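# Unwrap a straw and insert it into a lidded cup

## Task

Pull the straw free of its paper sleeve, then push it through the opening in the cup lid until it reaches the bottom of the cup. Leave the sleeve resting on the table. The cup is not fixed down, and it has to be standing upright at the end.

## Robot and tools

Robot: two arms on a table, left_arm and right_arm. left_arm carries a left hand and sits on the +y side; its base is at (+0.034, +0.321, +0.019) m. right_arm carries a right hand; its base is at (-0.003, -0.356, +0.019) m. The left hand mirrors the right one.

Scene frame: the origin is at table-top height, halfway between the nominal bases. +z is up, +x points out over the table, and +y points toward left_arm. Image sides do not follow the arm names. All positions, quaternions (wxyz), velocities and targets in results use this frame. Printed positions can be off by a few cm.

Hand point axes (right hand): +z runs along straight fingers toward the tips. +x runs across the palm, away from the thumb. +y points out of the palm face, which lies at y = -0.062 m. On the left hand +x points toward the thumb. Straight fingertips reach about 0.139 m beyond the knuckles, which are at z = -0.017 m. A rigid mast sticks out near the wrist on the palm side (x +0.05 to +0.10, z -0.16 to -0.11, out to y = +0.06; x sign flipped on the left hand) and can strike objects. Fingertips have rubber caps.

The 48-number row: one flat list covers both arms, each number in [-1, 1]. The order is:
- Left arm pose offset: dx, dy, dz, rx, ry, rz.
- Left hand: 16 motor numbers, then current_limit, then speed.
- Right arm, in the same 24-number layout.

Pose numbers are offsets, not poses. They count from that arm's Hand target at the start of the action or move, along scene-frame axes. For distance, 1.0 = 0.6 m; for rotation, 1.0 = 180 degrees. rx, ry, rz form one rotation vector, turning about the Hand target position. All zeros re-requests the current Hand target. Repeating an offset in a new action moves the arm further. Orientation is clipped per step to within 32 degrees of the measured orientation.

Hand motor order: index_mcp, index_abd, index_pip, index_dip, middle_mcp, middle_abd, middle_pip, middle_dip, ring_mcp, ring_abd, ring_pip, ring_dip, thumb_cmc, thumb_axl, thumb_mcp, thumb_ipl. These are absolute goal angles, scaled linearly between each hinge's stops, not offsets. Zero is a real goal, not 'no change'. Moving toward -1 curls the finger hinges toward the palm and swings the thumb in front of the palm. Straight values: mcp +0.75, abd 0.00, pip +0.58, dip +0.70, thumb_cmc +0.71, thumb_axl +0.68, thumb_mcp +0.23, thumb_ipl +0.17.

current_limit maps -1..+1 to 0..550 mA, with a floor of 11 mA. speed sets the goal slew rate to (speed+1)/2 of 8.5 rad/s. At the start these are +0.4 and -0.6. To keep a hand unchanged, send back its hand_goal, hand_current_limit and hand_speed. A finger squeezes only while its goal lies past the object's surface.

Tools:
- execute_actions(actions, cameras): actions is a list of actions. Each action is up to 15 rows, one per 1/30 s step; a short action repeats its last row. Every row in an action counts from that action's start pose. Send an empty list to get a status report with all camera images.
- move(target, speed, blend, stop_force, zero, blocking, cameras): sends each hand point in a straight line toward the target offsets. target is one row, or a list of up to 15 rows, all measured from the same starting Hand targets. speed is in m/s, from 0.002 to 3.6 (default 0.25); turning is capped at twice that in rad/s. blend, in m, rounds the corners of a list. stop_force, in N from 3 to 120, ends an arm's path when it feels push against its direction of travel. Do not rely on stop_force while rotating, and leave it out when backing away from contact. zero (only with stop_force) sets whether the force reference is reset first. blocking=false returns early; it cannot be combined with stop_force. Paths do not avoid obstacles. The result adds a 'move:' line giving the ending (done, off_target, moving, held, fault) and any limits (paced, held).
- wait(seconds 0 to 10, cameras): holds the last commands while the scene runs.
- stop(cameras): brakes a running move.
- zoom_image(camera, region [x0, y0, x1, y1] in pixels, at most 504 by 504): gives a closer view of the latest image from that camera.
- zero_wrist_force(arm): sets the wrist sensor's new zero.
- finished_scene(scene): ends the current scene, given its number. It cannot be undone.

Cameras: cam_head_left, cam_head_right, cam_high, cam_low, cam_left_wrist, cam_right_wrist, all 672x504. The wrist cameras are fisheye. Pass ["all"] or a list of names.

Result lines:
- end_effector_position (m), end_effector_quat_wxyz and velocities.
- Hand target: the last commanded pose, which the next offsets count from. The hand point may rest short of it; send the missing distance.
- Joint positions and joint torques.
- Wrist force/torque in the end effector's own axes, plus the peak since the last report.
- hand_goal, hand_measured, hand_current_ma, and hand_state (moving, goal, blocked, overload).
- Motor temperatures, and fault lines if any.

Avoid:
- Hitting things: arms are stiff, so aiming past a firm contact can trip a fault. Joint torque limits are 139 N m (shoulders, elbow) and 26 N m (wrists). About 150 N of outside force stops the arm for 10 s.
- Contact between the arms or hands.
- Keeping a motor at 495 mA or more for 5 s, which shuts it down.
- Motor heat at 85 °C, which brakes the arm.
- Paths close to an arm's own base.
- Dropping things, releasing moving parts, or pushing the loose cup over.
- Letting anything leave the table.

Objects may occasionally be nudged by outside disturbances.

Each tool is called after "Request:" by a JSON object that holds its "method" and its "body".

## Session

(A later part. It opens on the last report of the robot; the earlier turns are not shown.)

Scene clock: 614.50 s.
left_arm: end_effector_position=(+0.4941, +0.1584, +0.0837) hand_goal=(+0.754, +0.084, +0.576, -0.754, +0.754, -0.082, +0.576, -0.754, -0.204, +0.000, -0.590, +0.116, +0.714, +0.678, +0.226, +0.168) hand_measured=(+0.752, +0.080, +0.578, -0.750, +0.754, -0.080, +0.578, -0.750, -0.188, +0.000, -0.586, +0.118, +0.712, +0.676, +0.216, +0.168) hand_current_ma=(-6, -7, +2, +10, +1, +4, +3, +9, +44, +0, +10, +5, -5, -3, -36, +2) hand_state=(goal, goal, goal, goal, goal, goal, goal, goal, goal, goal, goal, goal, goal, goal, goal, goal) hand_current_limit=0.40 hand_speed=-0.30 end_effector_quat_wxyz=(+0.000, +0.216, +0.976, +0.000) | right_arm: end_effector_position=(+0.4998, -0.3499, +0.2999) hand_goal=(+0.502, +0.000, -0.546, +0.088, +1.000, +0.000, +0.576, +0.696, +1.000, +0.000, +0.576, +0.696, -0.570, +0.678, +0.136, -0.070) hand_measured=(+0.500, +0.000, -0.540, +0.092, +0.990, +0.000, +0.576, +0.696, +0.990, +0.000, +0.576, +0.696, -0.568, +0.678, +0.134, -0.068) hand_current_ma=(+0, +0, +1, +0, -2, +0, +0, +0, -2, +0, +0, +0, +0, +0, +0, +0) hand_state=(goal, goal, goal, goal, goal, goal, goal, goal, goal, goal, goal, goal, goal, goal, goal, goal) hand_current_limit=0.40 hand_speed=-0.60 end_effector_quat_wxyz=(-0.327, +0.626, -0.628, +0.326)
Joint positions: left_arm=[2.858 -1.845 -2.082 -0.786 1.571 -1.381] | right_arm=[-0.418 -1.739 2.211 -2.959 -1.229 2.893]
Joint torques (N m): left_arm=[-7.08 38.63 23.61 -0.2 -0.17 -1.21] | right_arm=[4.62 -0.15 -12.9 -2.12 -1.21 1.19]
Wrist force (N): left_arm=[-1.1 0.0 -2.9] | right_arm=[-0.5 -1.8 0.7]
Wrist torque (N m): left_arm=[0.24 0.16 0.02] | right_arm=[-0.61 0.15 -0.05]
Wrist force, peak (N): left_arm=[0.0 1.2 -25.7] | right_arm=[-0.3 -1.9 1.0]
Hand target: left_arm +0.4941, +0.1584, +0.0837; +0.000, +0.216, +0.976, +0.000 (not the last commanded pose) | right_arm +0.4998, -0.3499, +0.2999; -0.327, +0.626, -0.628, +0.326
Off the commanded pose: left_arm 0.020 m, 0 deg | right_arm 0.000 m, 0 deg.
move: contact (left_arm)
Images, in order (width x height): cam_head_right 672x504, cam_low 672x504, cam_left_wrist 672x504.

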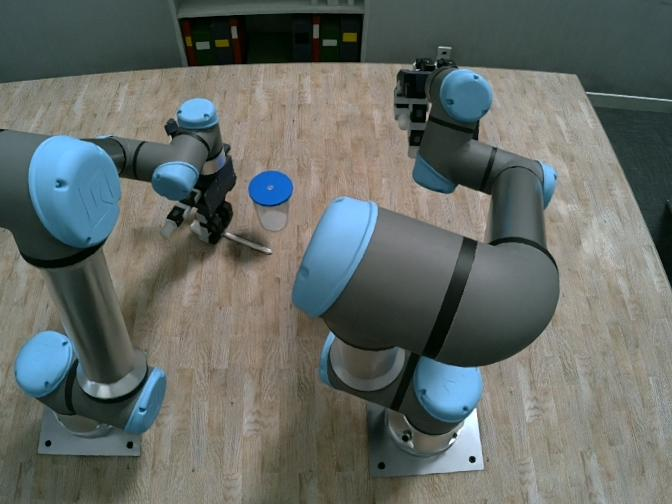

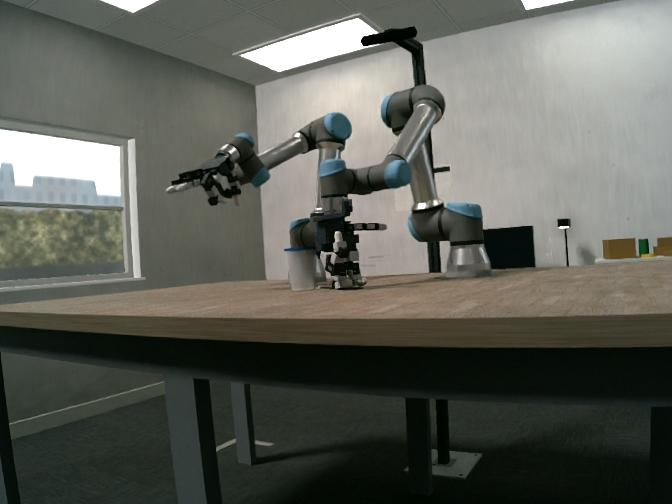

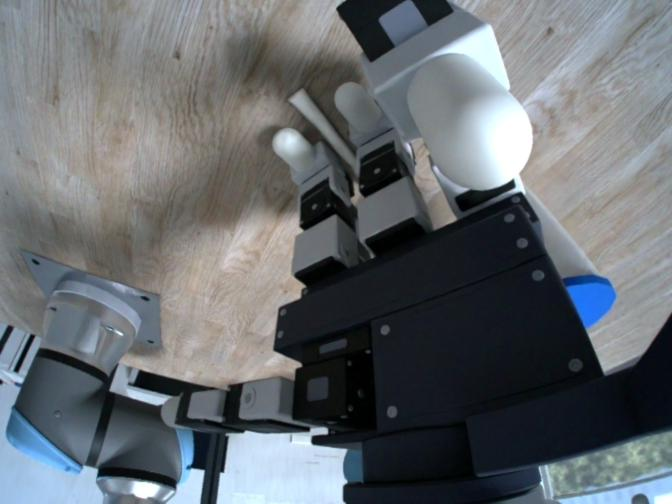

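Request:
{"method": "move", "body": {"target": [[0.0,0.0,0.0012,0,0,0, 0.754,0.083,0.576,-0.754,0.754,-0.083,0.576,-0.754,-0.205,0,-0.591,0.116,0.714,0.677,0.225,0.168,0.4,-0.8, 0,0,0,0,0,0, 0.501,0,-0.547,0.087,1.0,0,0.576,0.696,1.0,0,0.576,0.696,-0.571,0.677,0.135,-0.07,0.4,-0.6],[0.0,0.0,0.0012,0,0,0, 0.754,-0.35,0.576,-0.754,0.754,0.35,0.576,-0.754,-0.205,0,-0.591,0.116,0.714,0.677,0.225,0.168,0.4,-0.8, 0,0,0,0,0,0, 0.501,0,-0.547,0.087,1.0,0,0.576,0.696,1.0,0,0.576,0.696,-0.571,0.677,0.135,-0.07,0.4,-0.6]], "speed": 0.02, "cameras": ["cam_left_wrist"]}}

Request:
{"method": "zoom_image", "body": {"camera": "cam_left_wrist", "region": [200, 0, 500, 240]}}

Request:
{"method": "move", "body": {"target": [0.0,0.0,0.08,0,0,0, 0.754,-0.35,0.576,-0.754,0.754,0.35,0.576,-0.754,-0.205,0,-0.591,0.116,0.714,0.677,0.225,0.168,0.4,-0.8, 0,0,0,0,0,0, 0.501,0,-0.547,0.087,1.0,0,0.576,0.696,1.0,0,0.576,0.696,-0.571,0.677,0.135,-0.07,0.4,-0.6], "speed": 0.04, "cameras": ["cam_head_right","cam_low","cam_left_wrist"]}}

Request:
{"method": "zoom_image", "body": {"camera": "cam_low", "region": [280, 210, 380, 310]}}

Request:
{"method": "zoom_image", "body": {"camera": "cam_left_wrist", "region": [200, 0, 500, 240]}}

Scene clock: 628.17 s.
left_arm: end_effector_position=(+0.4941, +0.1584, +0.0845) hand_goal=(+0.754, -0.350, +0.576, -0.754, +0.754, +0.350, +0.576, -0.754, -0.204, +0.000, -0.590, +0.116, +0.714, +0.678, +0.226, +0.168) hand_measured=(+0.752, -0.060, +0.578, -0.752, +0.754, +0.072, +0.578, -0.750, -0.188, +0.000, -0.586, +0.118, +0.712, +0.676, +0.216, +0.168) hand_current_ma=(-5, +385, +2, +5, +1, -385, +3, +7, +44, +0, +10, +5, -5, -3, -36, +2) hand_state=(goal, blocked, goal, goal, goal, blocked, goal, goal, goal, goal, goal, goal, goal, goal, goal, goal) hand_current_limit=0.40 hand_speed=-0.80 end_effector_quat_wxyz=(+0.000, +0.216, +0.976, +0.000) | right_arm: end_effector_position=(+0.4998, -0.3499, +0.2999) hand_goal=(+0.502, +0.000, -0.546, +0.088, +1.000, +0.000, +0.576, +0.696, +1.000, +0.000, +0.576, +0.696, -0.570, +0.678, +0.136, -0.070) hand_measured=(+0.500, +0.000, -0.540, +0.092, +0.990, +0.000, +0.576, +0.696, +0.990, +0.000, +0.576, +0.696, -0.568, +0.678, +0.134, -0.068) hand_current_ma=(+0, +0, +1, +0, -2, +0, +0, +0, -2, +0, +0, +0, +0, +0, +0, +0) hand_state=(goal, goal, goal, goal, goal, goal, goal, goal, goal, goal, goal, goal, goal, goal, goal, goal) hand_current_limit=0.40 hand_speed=-0.60 end_effector_quat_wxyz=(-0.327, +0.626, -0.628, +0.326)
Joint positions: left_arm=[2.858 -1.843 -2.081 -0.788 1.571 -1.381] | right_arm=[-0.418 -1.739 2.211 -2.959 -1.229 2.893]
Joint torques (N m): left_arm=[-5.9 38.94 22.3 0.32 -0.11 -1.48] | right_arm=[4.99 -0.06 -11.91 -1.97 -1.26 1.15]
Wrist force (N): left_arm=[-1.1 -0.2 -0.3] | right_arm=[-0.5 -1.4 0.8]
Wrist torque (N m): left_arm=[0.08 0.16 0.01] | right_arm=[-0.58 0.15 -0.05]
Wrist force, peak (N): left_arm=[-1.3 0.3 -3.2] | right_arm=[-0.3 -1.9 1.2]
Hand target: left_arm +0.4941, +0.1584, +0.0845; +0.000, +0.216, +0.976, +0.000 | right_arm +0.4998, -0.3499, +0.2999; -0.327, +0.626, -0.628, +0.326
Off the commanded pose: left_arm 0.000 m, 0 deg | right_arm 0.000 m, 0 deg.
move: done
Images, in order (width x height): cam_left_wrist 672x504.

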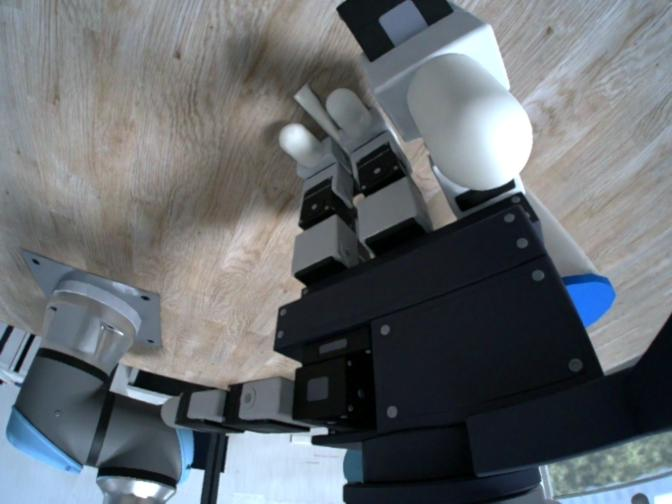

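Scaled by 1.680 from the camera's 672x504 image, which has a finer 960x720 frame.

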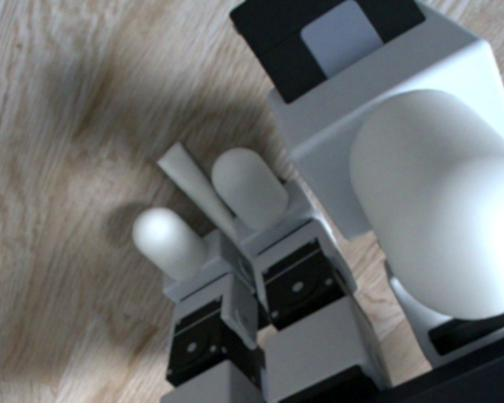

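Scene clock: 629.90 s.
left_arm: end_effector_position=(+0.4941, +0.1584, +0.1323) hand_goal=(+0.754, -0.350, +0.576, -0.754, +0.754, +0.350, +0.576, -0.754, -0.204, +0.000, -0.590, +0.116, +0.714, +0.678, +0.226, +0.168) hand_measured=(+0.752, -0.060, +0.578, -0.752, +0.754, +0.072, +0.578, -0.752, -0.188, +0.000, -0.586, +0.118, +0.712, +0.676, +0.216, +0.168) hand_current_ma=(-5, +385, +2, +4, +1, -385, +3, +5, +44, +0, +10, +5, -5, -3, -36, +2) hand_state=(goal, blocked, goal, goal, goal, blocked, goal, goal, goal, goal, goal, goal, goal, goal, goal, goal) hand_current_limit=0.40 hand_speed=-0.80 end_effector_quat_wxyz=(+0.000, +0.216, +0.976, +0.000) | right_arm: end_effector_position=(+0.4998, -0.3499, +0.2999) hand_goal=(+0.502, +0.000, -0.546, +0.088, +1.000, +0.000, +0.576, +0.696, +1.000, +0.000, +0.576, +0.696, -0.570, +0.678, +0.136, -0.070) hand_measured=(+0.500, +0.000, -0.540, +0.092, +0.990, +0.000, +0.576, +0.696, +0.990, +0.000, +0.576, +0.696, -0.568, +0.678, +0.134, -0.068) hand_current_ma=(+0, +0, +1, +0, -2, +0, +0, +0, -2, +0, +0, +0, +0, +0, +0, +0) hand_state=(goal, goal, goal, goal, goal, goal, goal, goal, goal, goal, goal, goal, goal, goal, goal, goal) hand_current_limit=0.40 hand_speed=-0.60 end_effector_quat_wxyz=(-0.327, +0.626, -0.628, +0.326)
Joint positions: left_arm=[2.858 -1.76 -2.03 -0.922 1.571 -1.381] | right_arm=[-0.418 -1.739 2.211 -2.959 -1.229 2.893]
Joint torques (N m): left_arm=[-6.67 39.64 23.66 0.27 -0.64 -1.7] | right_arm=[4.41 -0.55 -12.1 -1.82 -1.23 1.17]
Wrist force (N): left_arm=[-1.3 -0.1 -0.3] | right_arm=[0.0 -1.5 0.7]
Wrist torque (N m): left_arm=[0.07 0.17 -0.01] | right_arm=[-0.58 0.08 0.00]
Wrist force, peak (N): left_arm=[-1.5 -0.1 -0.1] | right_arm=[-0.4 -2.2 0.7]
Hand target: left_arm +0.4941, +0.1584, +0.1325; +0.000, +0.216, +0.976, +0.000 | right_arm +0.4998, -0.3499, +0.2999; -0.327, +0.626, -0.628, +0.326
Off the commanded pose: left_arm 0.000 m, 0 deg | right_arm 0.000 m, 0 deg.
move: done
Images, in order (width x height): cam_head_right 672x504, cam_low 672x504, cam_left_wrist 672x504.

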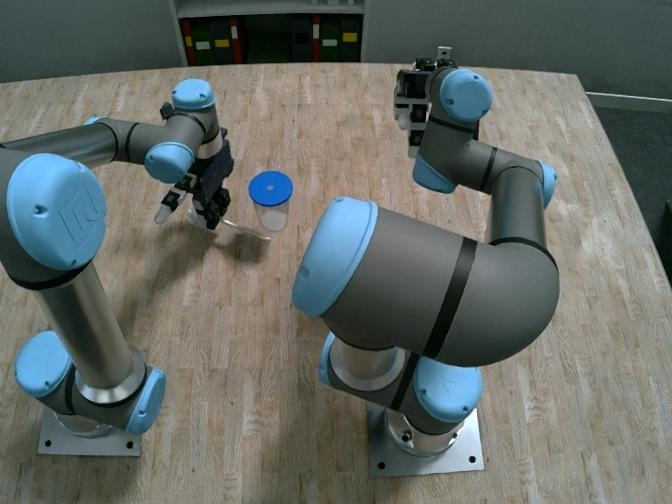

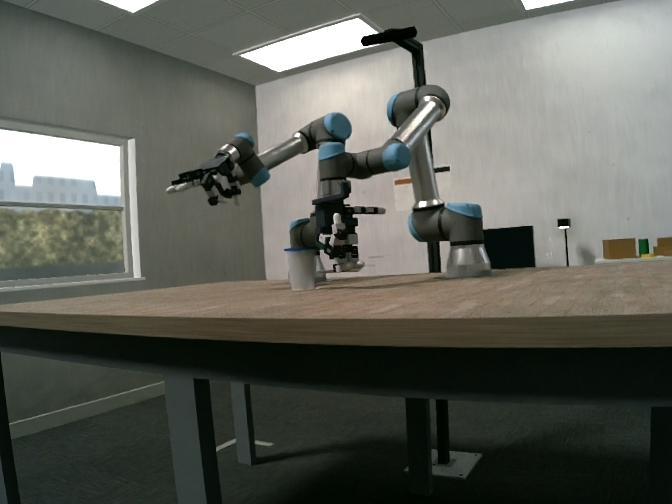

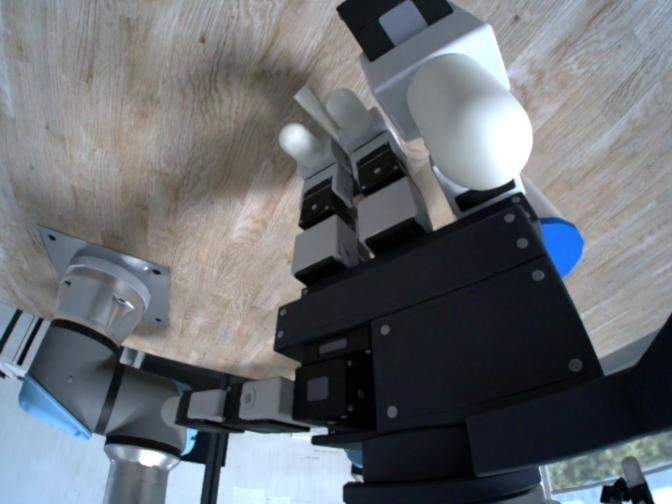

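Scaled by 5.040 from the camera's 672x504 image, which has a finer 960x720 frame.

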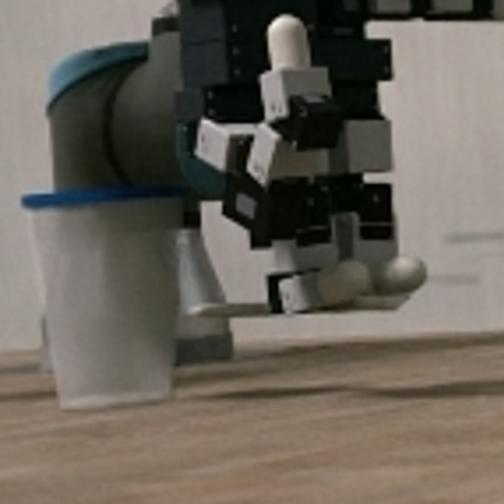

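Scaled by 1.680 from the camera's 672x504 image, which has a finer 960x720 frame.

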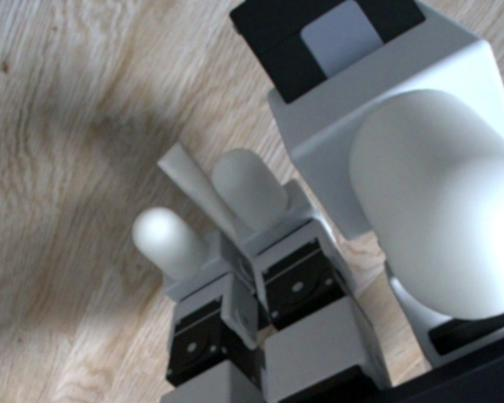

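Request:
{"method": "move", "body": {"target": [[0.0,0.0,0.16,0,0,0, 0.754,-0.35,0.576,-0.754,0.754,0.35,0.576,-0.754,-0.205,0,-0.591,0.116,0.714,0.677,0.225,0.168,0.4,-0.8, 0,0,0,0,-0.05,0, 0.263,0,-0.575,0.841,1.0,0,0.576,0.696,1.0,0,0.576,0.696,-0.514,0.677,-0.022,0.168,0.4,-0.6],[-0.157,-0.106,0.3125,0,0,0.139, 0.754,-0.35,0.576,-0.754,0.754,0.35,0.576,-0.754,-0.205,0,-0.591,0.116,0.714,0.677,0.225,0.168,0.4,-0.8, -0.095,0.183,-0.048,0,-0.111,0, 0.263,0,-0.575,0.841,1.0,0,0.576,0.696,1.0,0,0.576,0.696,-0.514,0.677,-0.022,0.168,0.4,-0.6]], "speed": 0.15, "blend": [0.02,0], "cameras": ["all"]}}

Request:
{"method": "zoom_image", "body": {"camera": "cam_low", "region": [200, 100, 400, 300]}}

Request:
{"method": "zoom_image", "body": {"camera": "cam_head_right", "region": [180, 100, 360, 280]}}

Request:
{"method": "zoom_image", "body": {"camera": "cam_high", "region": [220, 180, 400, 330]}}

Scene clock: 654.37 s.
left_arm: end_effector_position=(+0.3999, +0.0948, +0.3199) hand_goal=(+0.754, -0.350, +0.576, -0.754, +0.754, +0.350, +0.576, -0.754, -0.204, +0.000, -0.590, +0.116, +0.714, +0.678, +0.226, +0.168) hand_measured=(+0.752, -0.060, +0.578, -0.752, +0.754, +0.072, +0.578, -0.752, -0.188, +0.000, -0.586, +0.118, +0.712, +0.676, +0.216, +0.168) hand_current_ma=(-5, +385, +2, +4, +1, -385, +3, +5, +44, +0, +10, +5, -4, -3, -36, +2) hand_state=(goal, blocked, goal, goal, goal, blocked, goal, goal, goal, goal, goal, goal, goal, goal, goal, goal) hand_current_limit=0.40 hand_speed=-0.80 end_effector_quat_wxyz=(+0.000, -0.001, +1.000, +0.000) | right_arm: end_effector_position=(+0.4429, -0.2402, +0.2711) hand_goal=(+0.264, +0.000, -0.574, +0.842, +1.000, +0.000, +0.576, +0.696, +1.000, +0.000, +0.576, +0.696, -0.514, +0.678, -0.022, +0.168) hand_measured=(+0.262, +0.000, -0.568, +0.840, +0.990, +0.000, +0.576, +0.696, +0.990, +0.000, +0.576, +0.696, -0.518, +0.678, -0.020, +0.166) hand_current_ma=(+0, +0, +1, +0, -2, +0, +0, +0, -2, +0, +0, +0, +0, +0, +0, +0) hand_state=(goal, goal, goal, goal, goal, goal, goal, goal, goal, goal, goal, goal, goal, goal, goal, goal) hand_current_limit=0.40 hand_speed=-0.60 end_effector_quat_wxyz=(-0.431, +0.560, -0.562, +0.430)
Joint positions: left_arm=[2.701 -1.551 -1.735 -1.425 1.57 -1.975] | right_arm=[-0.167 -1.734 2.545 -3.686 -1.406 3.1]
Joint torques (N m): left_arm=[-9.54 32.18 29.36 0.04 1.29 -1.87] | right_arm=[11.99 4.47 -4.74 -3.88 -1.52 1.73]
Wrist force (N): left_arm=[-1.1 -0.1 -0.1] | right_arm=[-0.7 -2.4 1.0]
Wrist torque (N m): left_arm=[0.04 0.16 0.02] | right_arm=[-0.77 0.25 -0.12]
Wrist force, peak (N): left_arm=[-1.4 -0.1 -0.5] | right_arm=[-0.9 -2.8 0.9]
Hand target: left_arm +0.3999, +0.0948, +0.3200; +0.000, -0.001, +1.000, +0.000 | right_arm +0.4428, -0.2401, +0.2711; -0.431, +0.560, -0.562, +0.430
Off the commanded pose: left_arm 0.000 m, 0 deg | right_arm 0.000 m, 0 deg.
move: done; blend cut to 0 m at target 1

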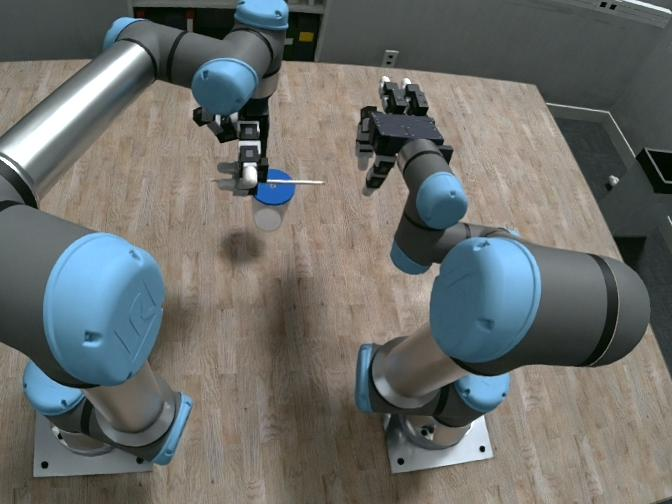

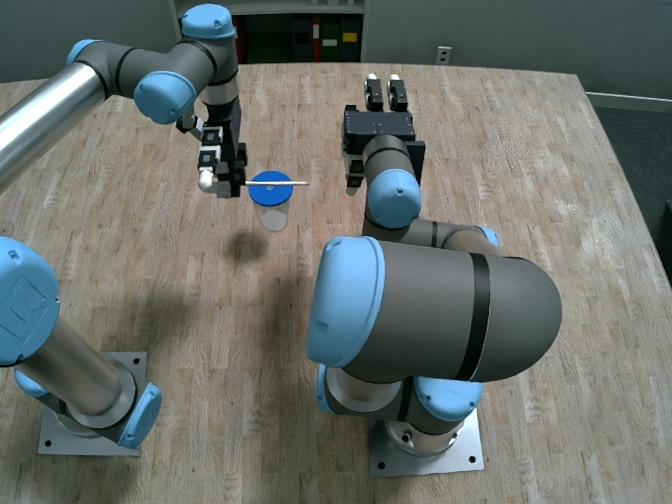

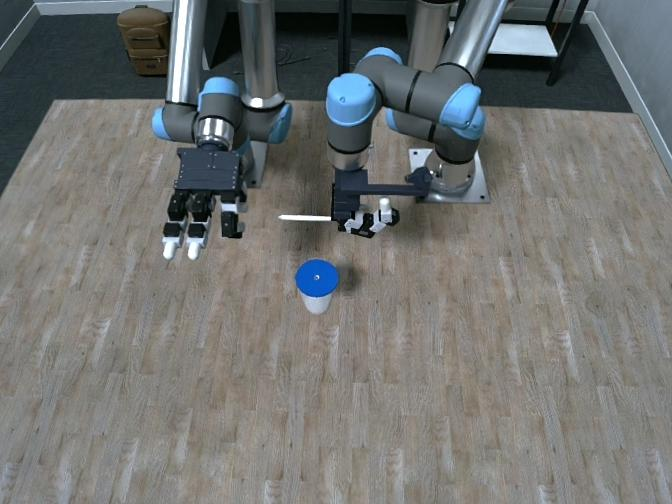

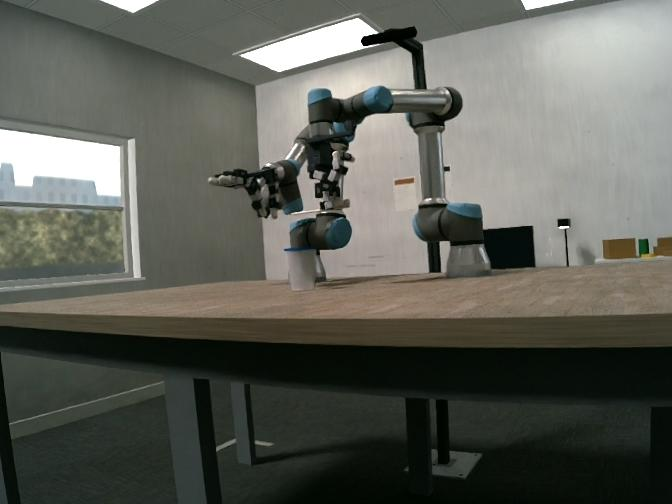

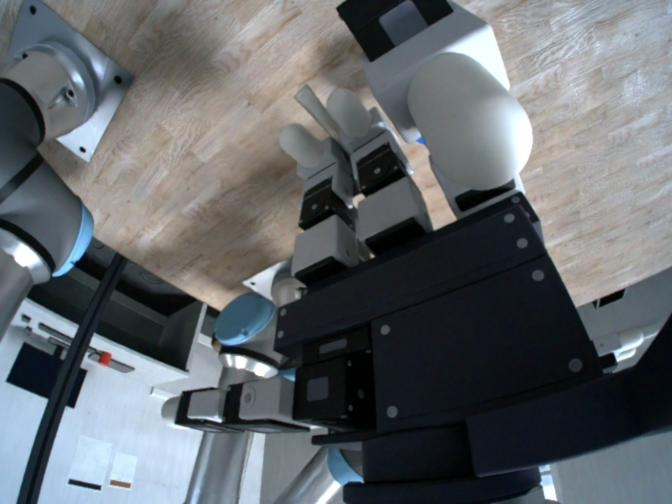

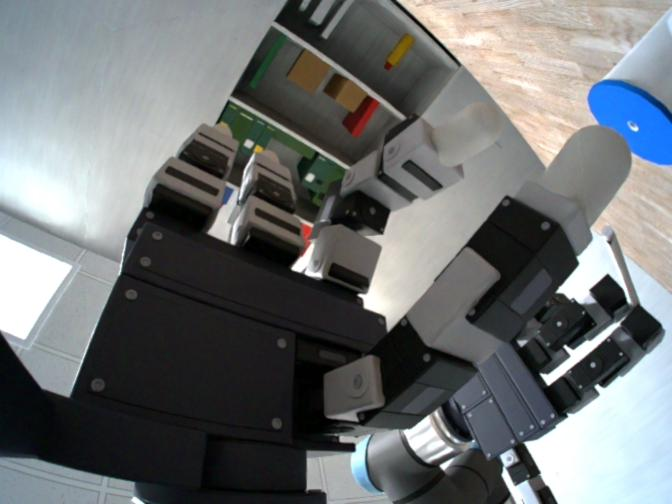

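Scaled by 2.520 from the camera's 672x504 image, which has a finer 960x720 frame.

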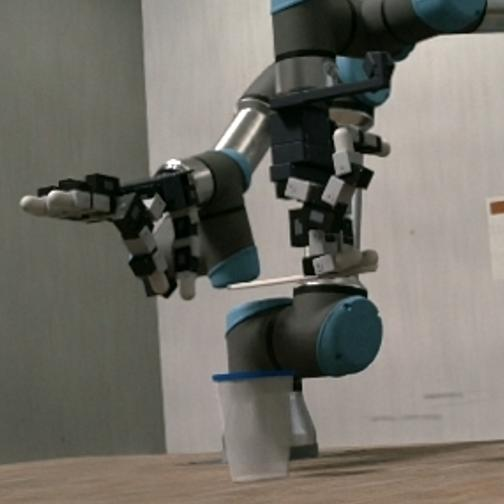

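Scaled by 2.800 from the camera's 672x504 image, which has a finer 960x720 frame.

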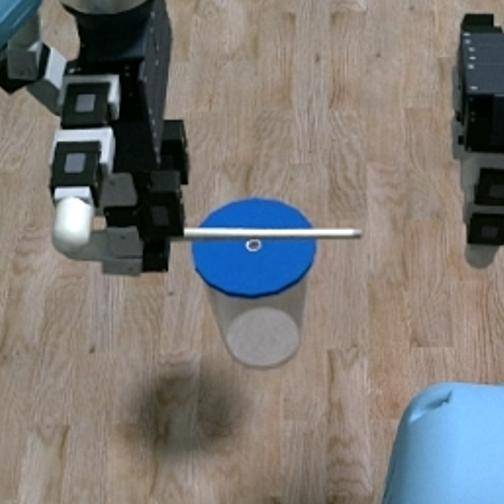

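Scaled by 2.800 from the camera's 672x504 image, which has a finer 960x720 frame.

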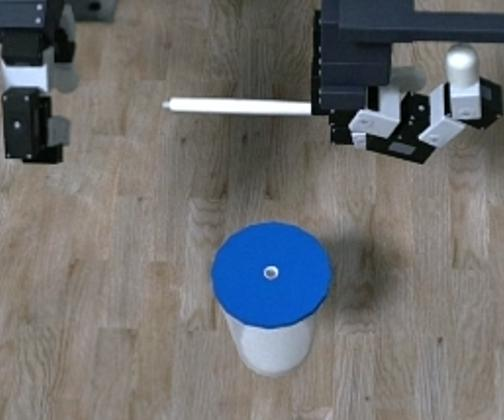

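Request:
{"method": "move", "body": {"target": [0,0,0,0,0,0, 0.754,-0.35,0.576,-0.754,0.754,0.35,0.576,-0.754,-0.205,0,-0.591,0.116,0.714,0.677,0.225,0.168,0.4,-0.8, 0,0.1,0,0,0,0, 0.263,0,-0.575,0.841,1.0,0,0.576,0.696,1.0,0,0.576,0.696,-0.514,0.677,-0.022,0.168,0.4,-0.6], "speed": 0.15, "cameras": ["cam_high","cam_low","cam_head_right","cam_head_left","cam_right_wrist"]}}

Request:
{"method": "zoom_image", "body": {"camera": "cam_low", "region": [230, 160, 330, 260]}}

Request:
{"method": "zoom_image", "body": {"camera": "cam_high", "region": [220, 170, 340, 270]}}

Request:
{"method": "zoom_image", "body": {"camera": "cam_right_wrist", "region": [400, 50, 672, 270]}}

Request:
{"method": "zoom_image", "body": {"camera": "cam_head_left", "region": [240, 120, 400, 240]}}

Scene clock: 664.17 s.
left_arm: end_effector_position=(+0.3999, +0.0948, +0.3200) hand_goal=(+0.754, -0.350, +0.576, -0.754, +0.754, +0.350, +0.576, -0.754, -0.204, +0.000, -0.590, +0.116, +0.714, +0.678, +0.226, +0.168) hand_measured=(+0.752, -0.060, +0.578, -0.752, +0.754, +0.072, +0.578, -0.752, -0.188, +0.000, -0.586, +0.118, +0.712, +0.676, +0.216, +0.168) hand_current_ma=(-5, +385, +2, +4, +1, -385, +3, +5, +44, +0, +10, +5, -4, -3, -36, +2) hand_state=(goal, blocked, goal, goal, goal, blocked, goal, goal, goal, goal, goal, goal, goal, goal, goal, goal) hand_current_limit=0.40 hand_speed=-0.80 end_effector_quat_wxyz=(+0.000, -0.001, +1.000, +0.000) | right_arm: end_effector_position=(+0.4428, -0.1802, +0.2711) hand_goal=(+0.264, +0.000, -0.574, +0.842, +1.000, +0.000, +0.576, +0.696, +1.000, +0.000, +0.576, +0.696, -0.514, +0.678, -0.022, +0.168) hand_measured=(+0.262, +0.000, -0.568, +0.840, +0.990, +0.000, +0.576, +0.696, +0.990, +0.000, +0.576, +0.696, -0.518, +0.678, -0.020, +0.166) hand_current_ma=(+0, +0, +1, +0, -2, +0, +0, +0, -2, +0, +0, +0, +0, +0, +0, +0) hand_state=(goal, goal, goal, goal, goal, goal, goal, goal, goal, goal, goal, goal, goal, goal, goal, goal) hand_current_limit=0.40 hand_speed=-0.60 end_effector_quat_wxyz=(-0.431, +0.560, -0.562, +0.430)
Joint positions: left_arm=[2.7 -1.551 -1.735 -1.426 1.57 -1.976] | right_arm=[0.081 -1.65 2.478 -3.706 -1.645 3.165]
Joint torques (N m): left_arm=[-9.14 30.2 29.58 -0.08 1.57 -1.76] | right_arm=[12.28 1.15 -28.36 -3.86 -1.55 1.69]
Wrist force (N): left_arm=[-1.0 -0.2 0.0] | right_arm=[-0.6 -2.3 0.6]
Wrist torque (N m): left_arm=[0.02 0.15 0.02] | right_arm=[-0.70 0.24 -0.06]
Wrist force, peak (N): left_arm=[-1.4 -0.2 -0.1] | right_arm=[-1.0 -2.7 1.0]
Hand target: left_arm +0.3999, +0.0948, +0.3200; +0.000, -0.001, +1.000, +0.000 | right_arm +0.4428, -0.1801, +0.2711; -0.431, +0.560, -0.562, +0.430
Off the commanded pose: left_arm 0.000 m, 0 deg | right_arm 0.000 m, 0 deg.
move: done
Images, in order (width x height): cam_head_left 672x504, cam_head_right 672x504, cam_high 672x504, cam_low 672x504, cam_right_wrist 672x504.

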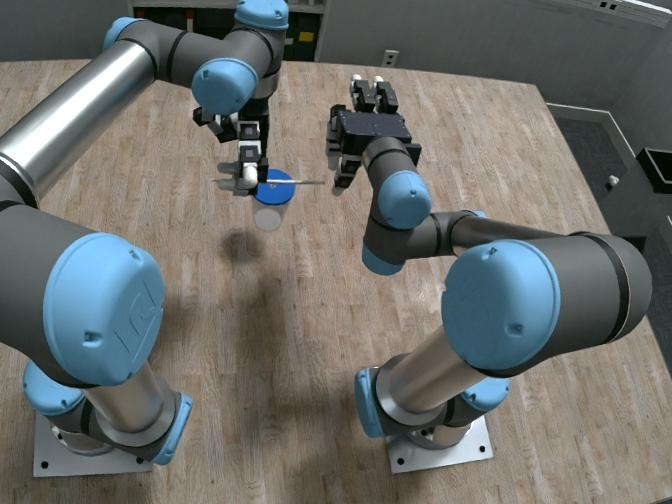

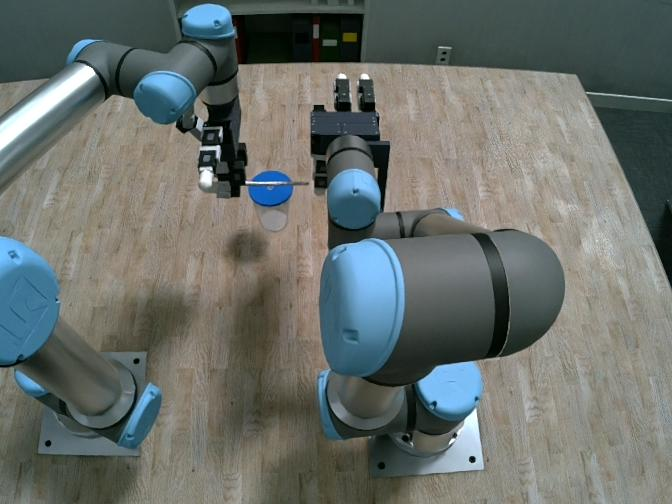

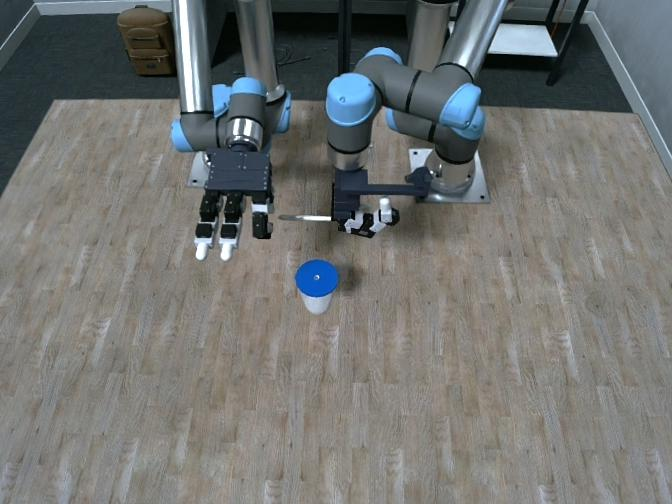

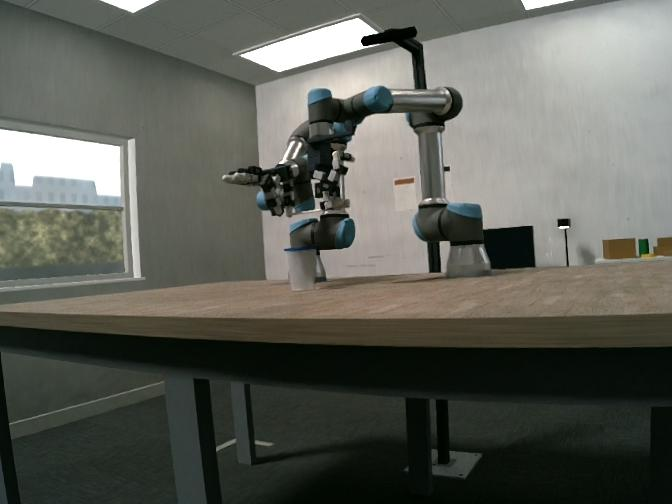

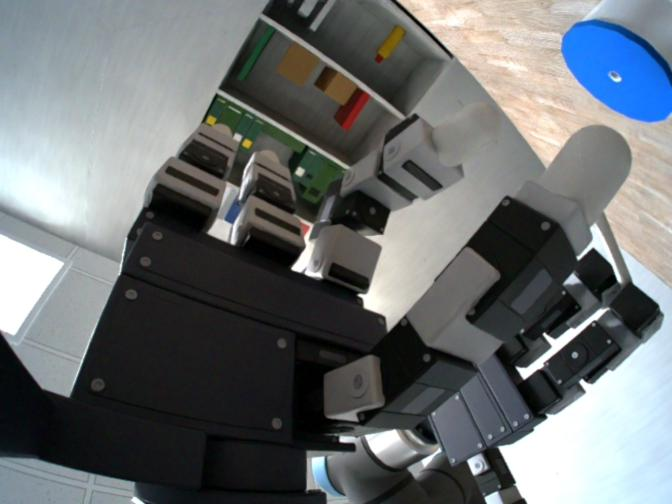

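Scaled by 5.040 from the camera's 672x504 image, which has a finer 960x720 frame.

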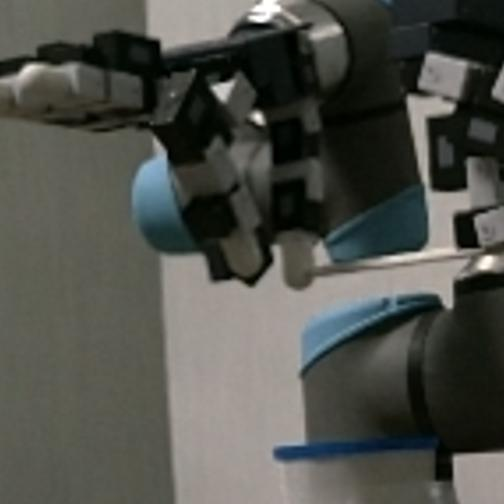

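Scaled by 4.200 from the camera's 672x504 image, which has a finer 960x720 frame.

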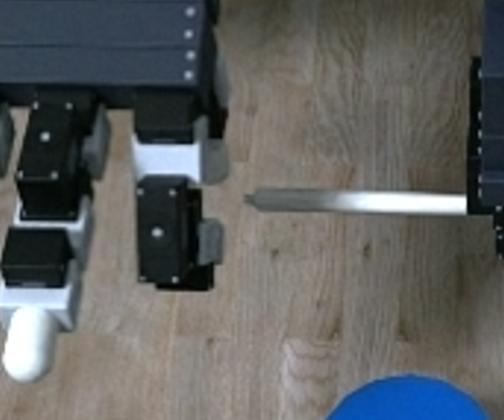

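Scaled by 1.853 from the camera's 672x504 image, which has a finer 960x720 frame.

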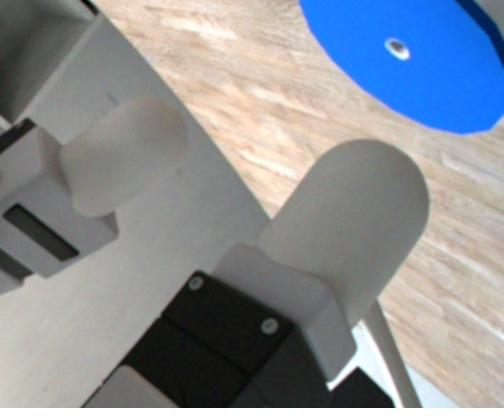

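Scaled by 3.150 from the camera's 672x504 image, which has a finer 960x720 frame.

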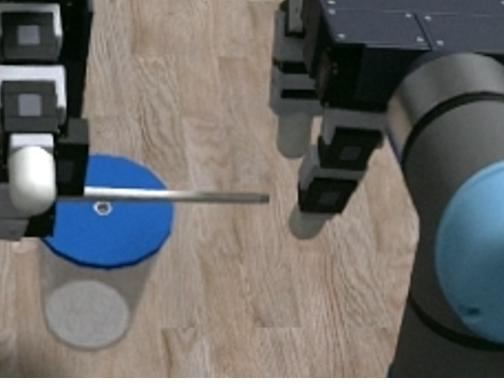

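Request:
{"method": "move", "body": {"target": [[0,0,0,0,0,0, 0.754,-0.35,0.576,-0.754,0.754,0.35,0.576,-0.754,-0.205,0,-0.591,0.116,0.714,0.677,0.225,0.168,0.4,-0.8, 0.009,0.038,0,0,0,0, 0.263,0,-0.575,0.841,1.0,0,0.576,0.696,1.0,0,0.576,0.696,-0.514,0.677,-0.022,0.168,0.4,-0.6],[0,0,0,0,0,0, 0.754,-0.35,0.576,-0.754,0.754,0.35,0.576,-0.754,-0.205,0,-0.591,0.116,0.714,0.677,0.225,0.168,0.4,-0.8, 0.009,0.038,0,0,0,0, 0.08,0,-0.43,0.841,1.0,0,0.576,0.696,1.0,0,0.576,0.696,-0.514,0.677,-0.08,0.168,0.4,-0.9]], "speed": 0.05, "cameras": ["cam_high","cam_low","cam_head_left","cam_right_wrist"]}}

Request:
{"method": "zoom_image", "body": {"camera": "cam_low", "region": [230, 160, 330, 260]}}

Request:
{"method": "zoom_image", "body": {"camera": "cam_high", "region": [220, 170, 340, 270]}}

Request:
{"method": "zoom_image", "body": {"camera": "cam_right_wrist", "region": [400, 50, 672, 270]}}

Request:
{"method": "zoom_image", "body": {"camera": "cam_head_left", "region": [260, 130, 360, 230]}}

Scene clock: 676.73 s.
left_arm: end_effector_position=(+0.3999, +0.0948, +0.3200) hand_goal=(+0.754, -0.350, +0.576, -0.754, +0.754, +0.350, +0.576, -0.754, -0.204, +0.000, -0.590, +0.116, +0.714, +0.678, +0.226, +0.168) hand_measured=(+0.752, -0.060, +0.578, -0.752, +0.754, +0.072, +0.578, -0.752, -0.188, +0.000, -0.586, +0.118, +0.712, +0.676, +0.216, +0.168) hand_current_ma=(-2, +385, +2, +4, +0, -385, +3, +5, +44, +0, +10, +5, -4, -3, -36, +2) hand_state=(goal, blocked, goal, goal, goal, blocked, goal, goal, goal, goal, goal, goal, goal, goal, goal, goal) hand_current_limit=0.40 hand_speed=-0.80 end_effector_quat_wxyz=(+0.000, -0.001, +1.000, +0.000) | right_arm: end_effector_position=(+0.4482, -0.1573, +0.2711) hand_goal=(+0.080, +0.000, -0.430, +0.842, +1.000, +0.000, +0.576, +0.696, +1.000, +0.000, +0.576, +0.696, -0.514, +0.678, -0.080, +0.168) hand_measured=(+0.080, +0.000, -0.432, +0.840, +0.990, +0.000, +0.576, +0.696, +0.990, +0.000, +0.576, +0.696, -0.518, +0.678, -0.068, +0.170) hand_current_ma=(+0, +0, +0, +0, -2, +0, +0, +0, -2, +0, +0, +0, +0, +0, +4, +0) hand_state=(goal, goal, goal, goal, goal, goal, goal, goal, goal, goal, goal, goal, goal, goal, goal, goal) hand_current_limit=0.40 hand_speed=-0.90 end_effector_quat_wxyz=(-0.431, +0.560, -0.562, +0.430)
Joint positions: left_arm=[2.7 -1.551 -1.735 -1.426 1.57 -1.976] | right_arm=[0.163 -1.603 2.435 -3.708 -1.725 3.187]
Joint torques (N m): left_arm=[-8.69 24.19 31.09 0 1.13 -1.8] | right_arm=[11.3 -0.46 -27.73 -0.61 -1.73 1.61]
Wrist force (N): left_arm=[-1.4 -0.1 0.0] | right_arm=[-0.8 -2.0 0.5]
Wrist torque (N m): left_arm=[0.05 0.12 -0.07] | right_arm=[-0.72 0.23 -0.10]
Wrist force, peak (N): left_arm=[-1.6 -0.2 -0.2] | right_arm=[-1.2 -2.5 1.1]
Hand target: left_arm +0.3999, +0.0948, +0.3200; +0.000, -0.001, +1.000, +0.000 | right_arm +0.4482, -0.1573, +0.2711; -0.431, +0.560, -0.562, +0.430
Off the commanded pose: left_arm 0.000 m, 0 deg | right_arm 0.000 m, 0 deg.
move: done
Images, in order (width x height): cam_head_left 672x504, cam_high 672x504, cam_low 672x504, cam_right_wrist 672x504.

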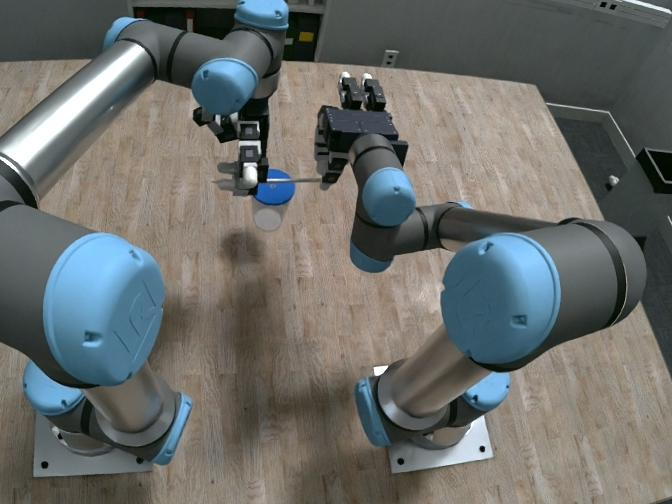

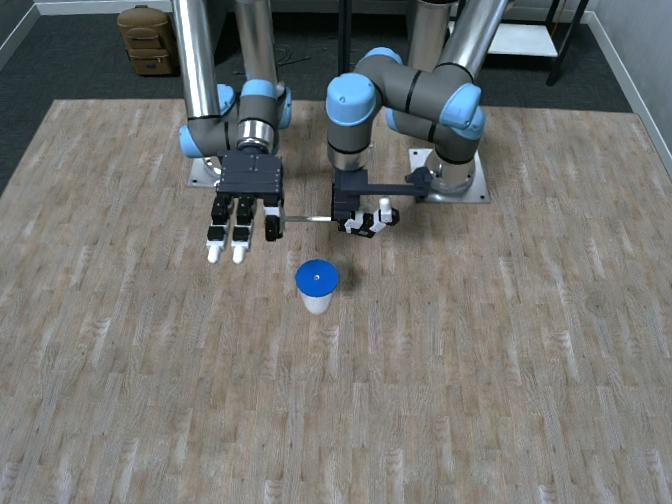

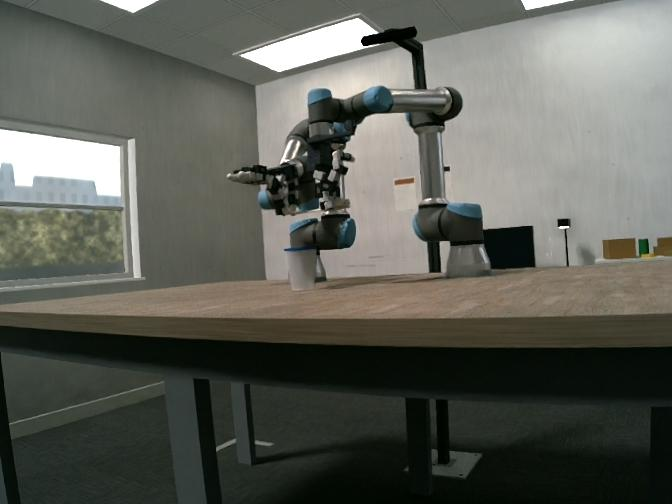

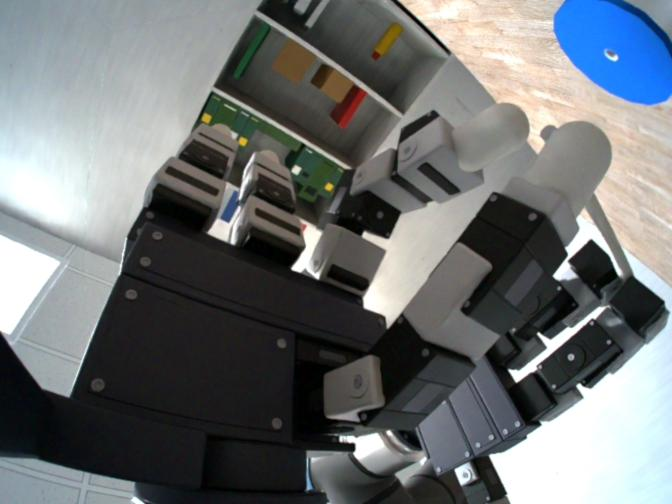

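Scaled by 5.040 from the camera's 672x504 image, which has a finer 960x720 frame.

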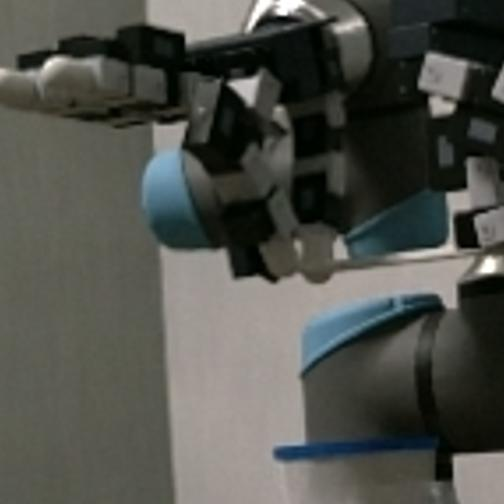

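Scaled by 4.200 from the camera's 672x504 image, which has a finer 960x720 frame.

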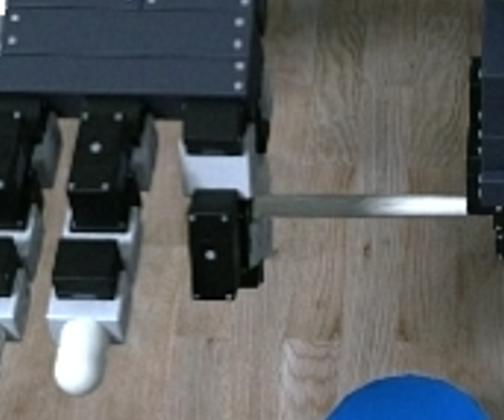

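Scaled by 1.853 from the camera's 672x504 image, which has a finer 960x720 frame.

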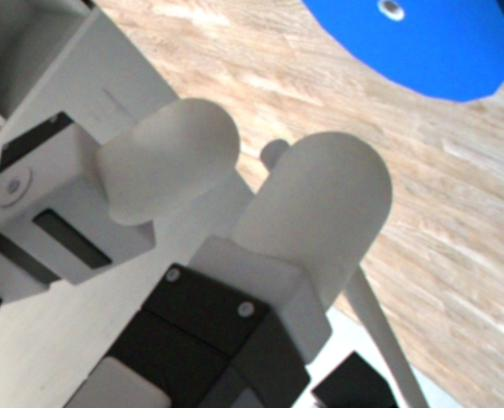

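Scaled by 5.040 from the camera's 672x504 image, which has a finer 960x720 frame.

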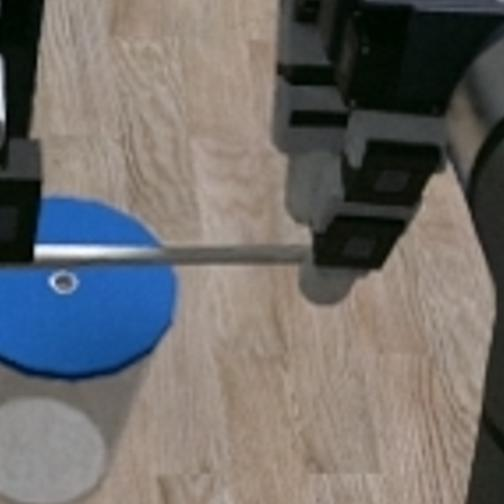

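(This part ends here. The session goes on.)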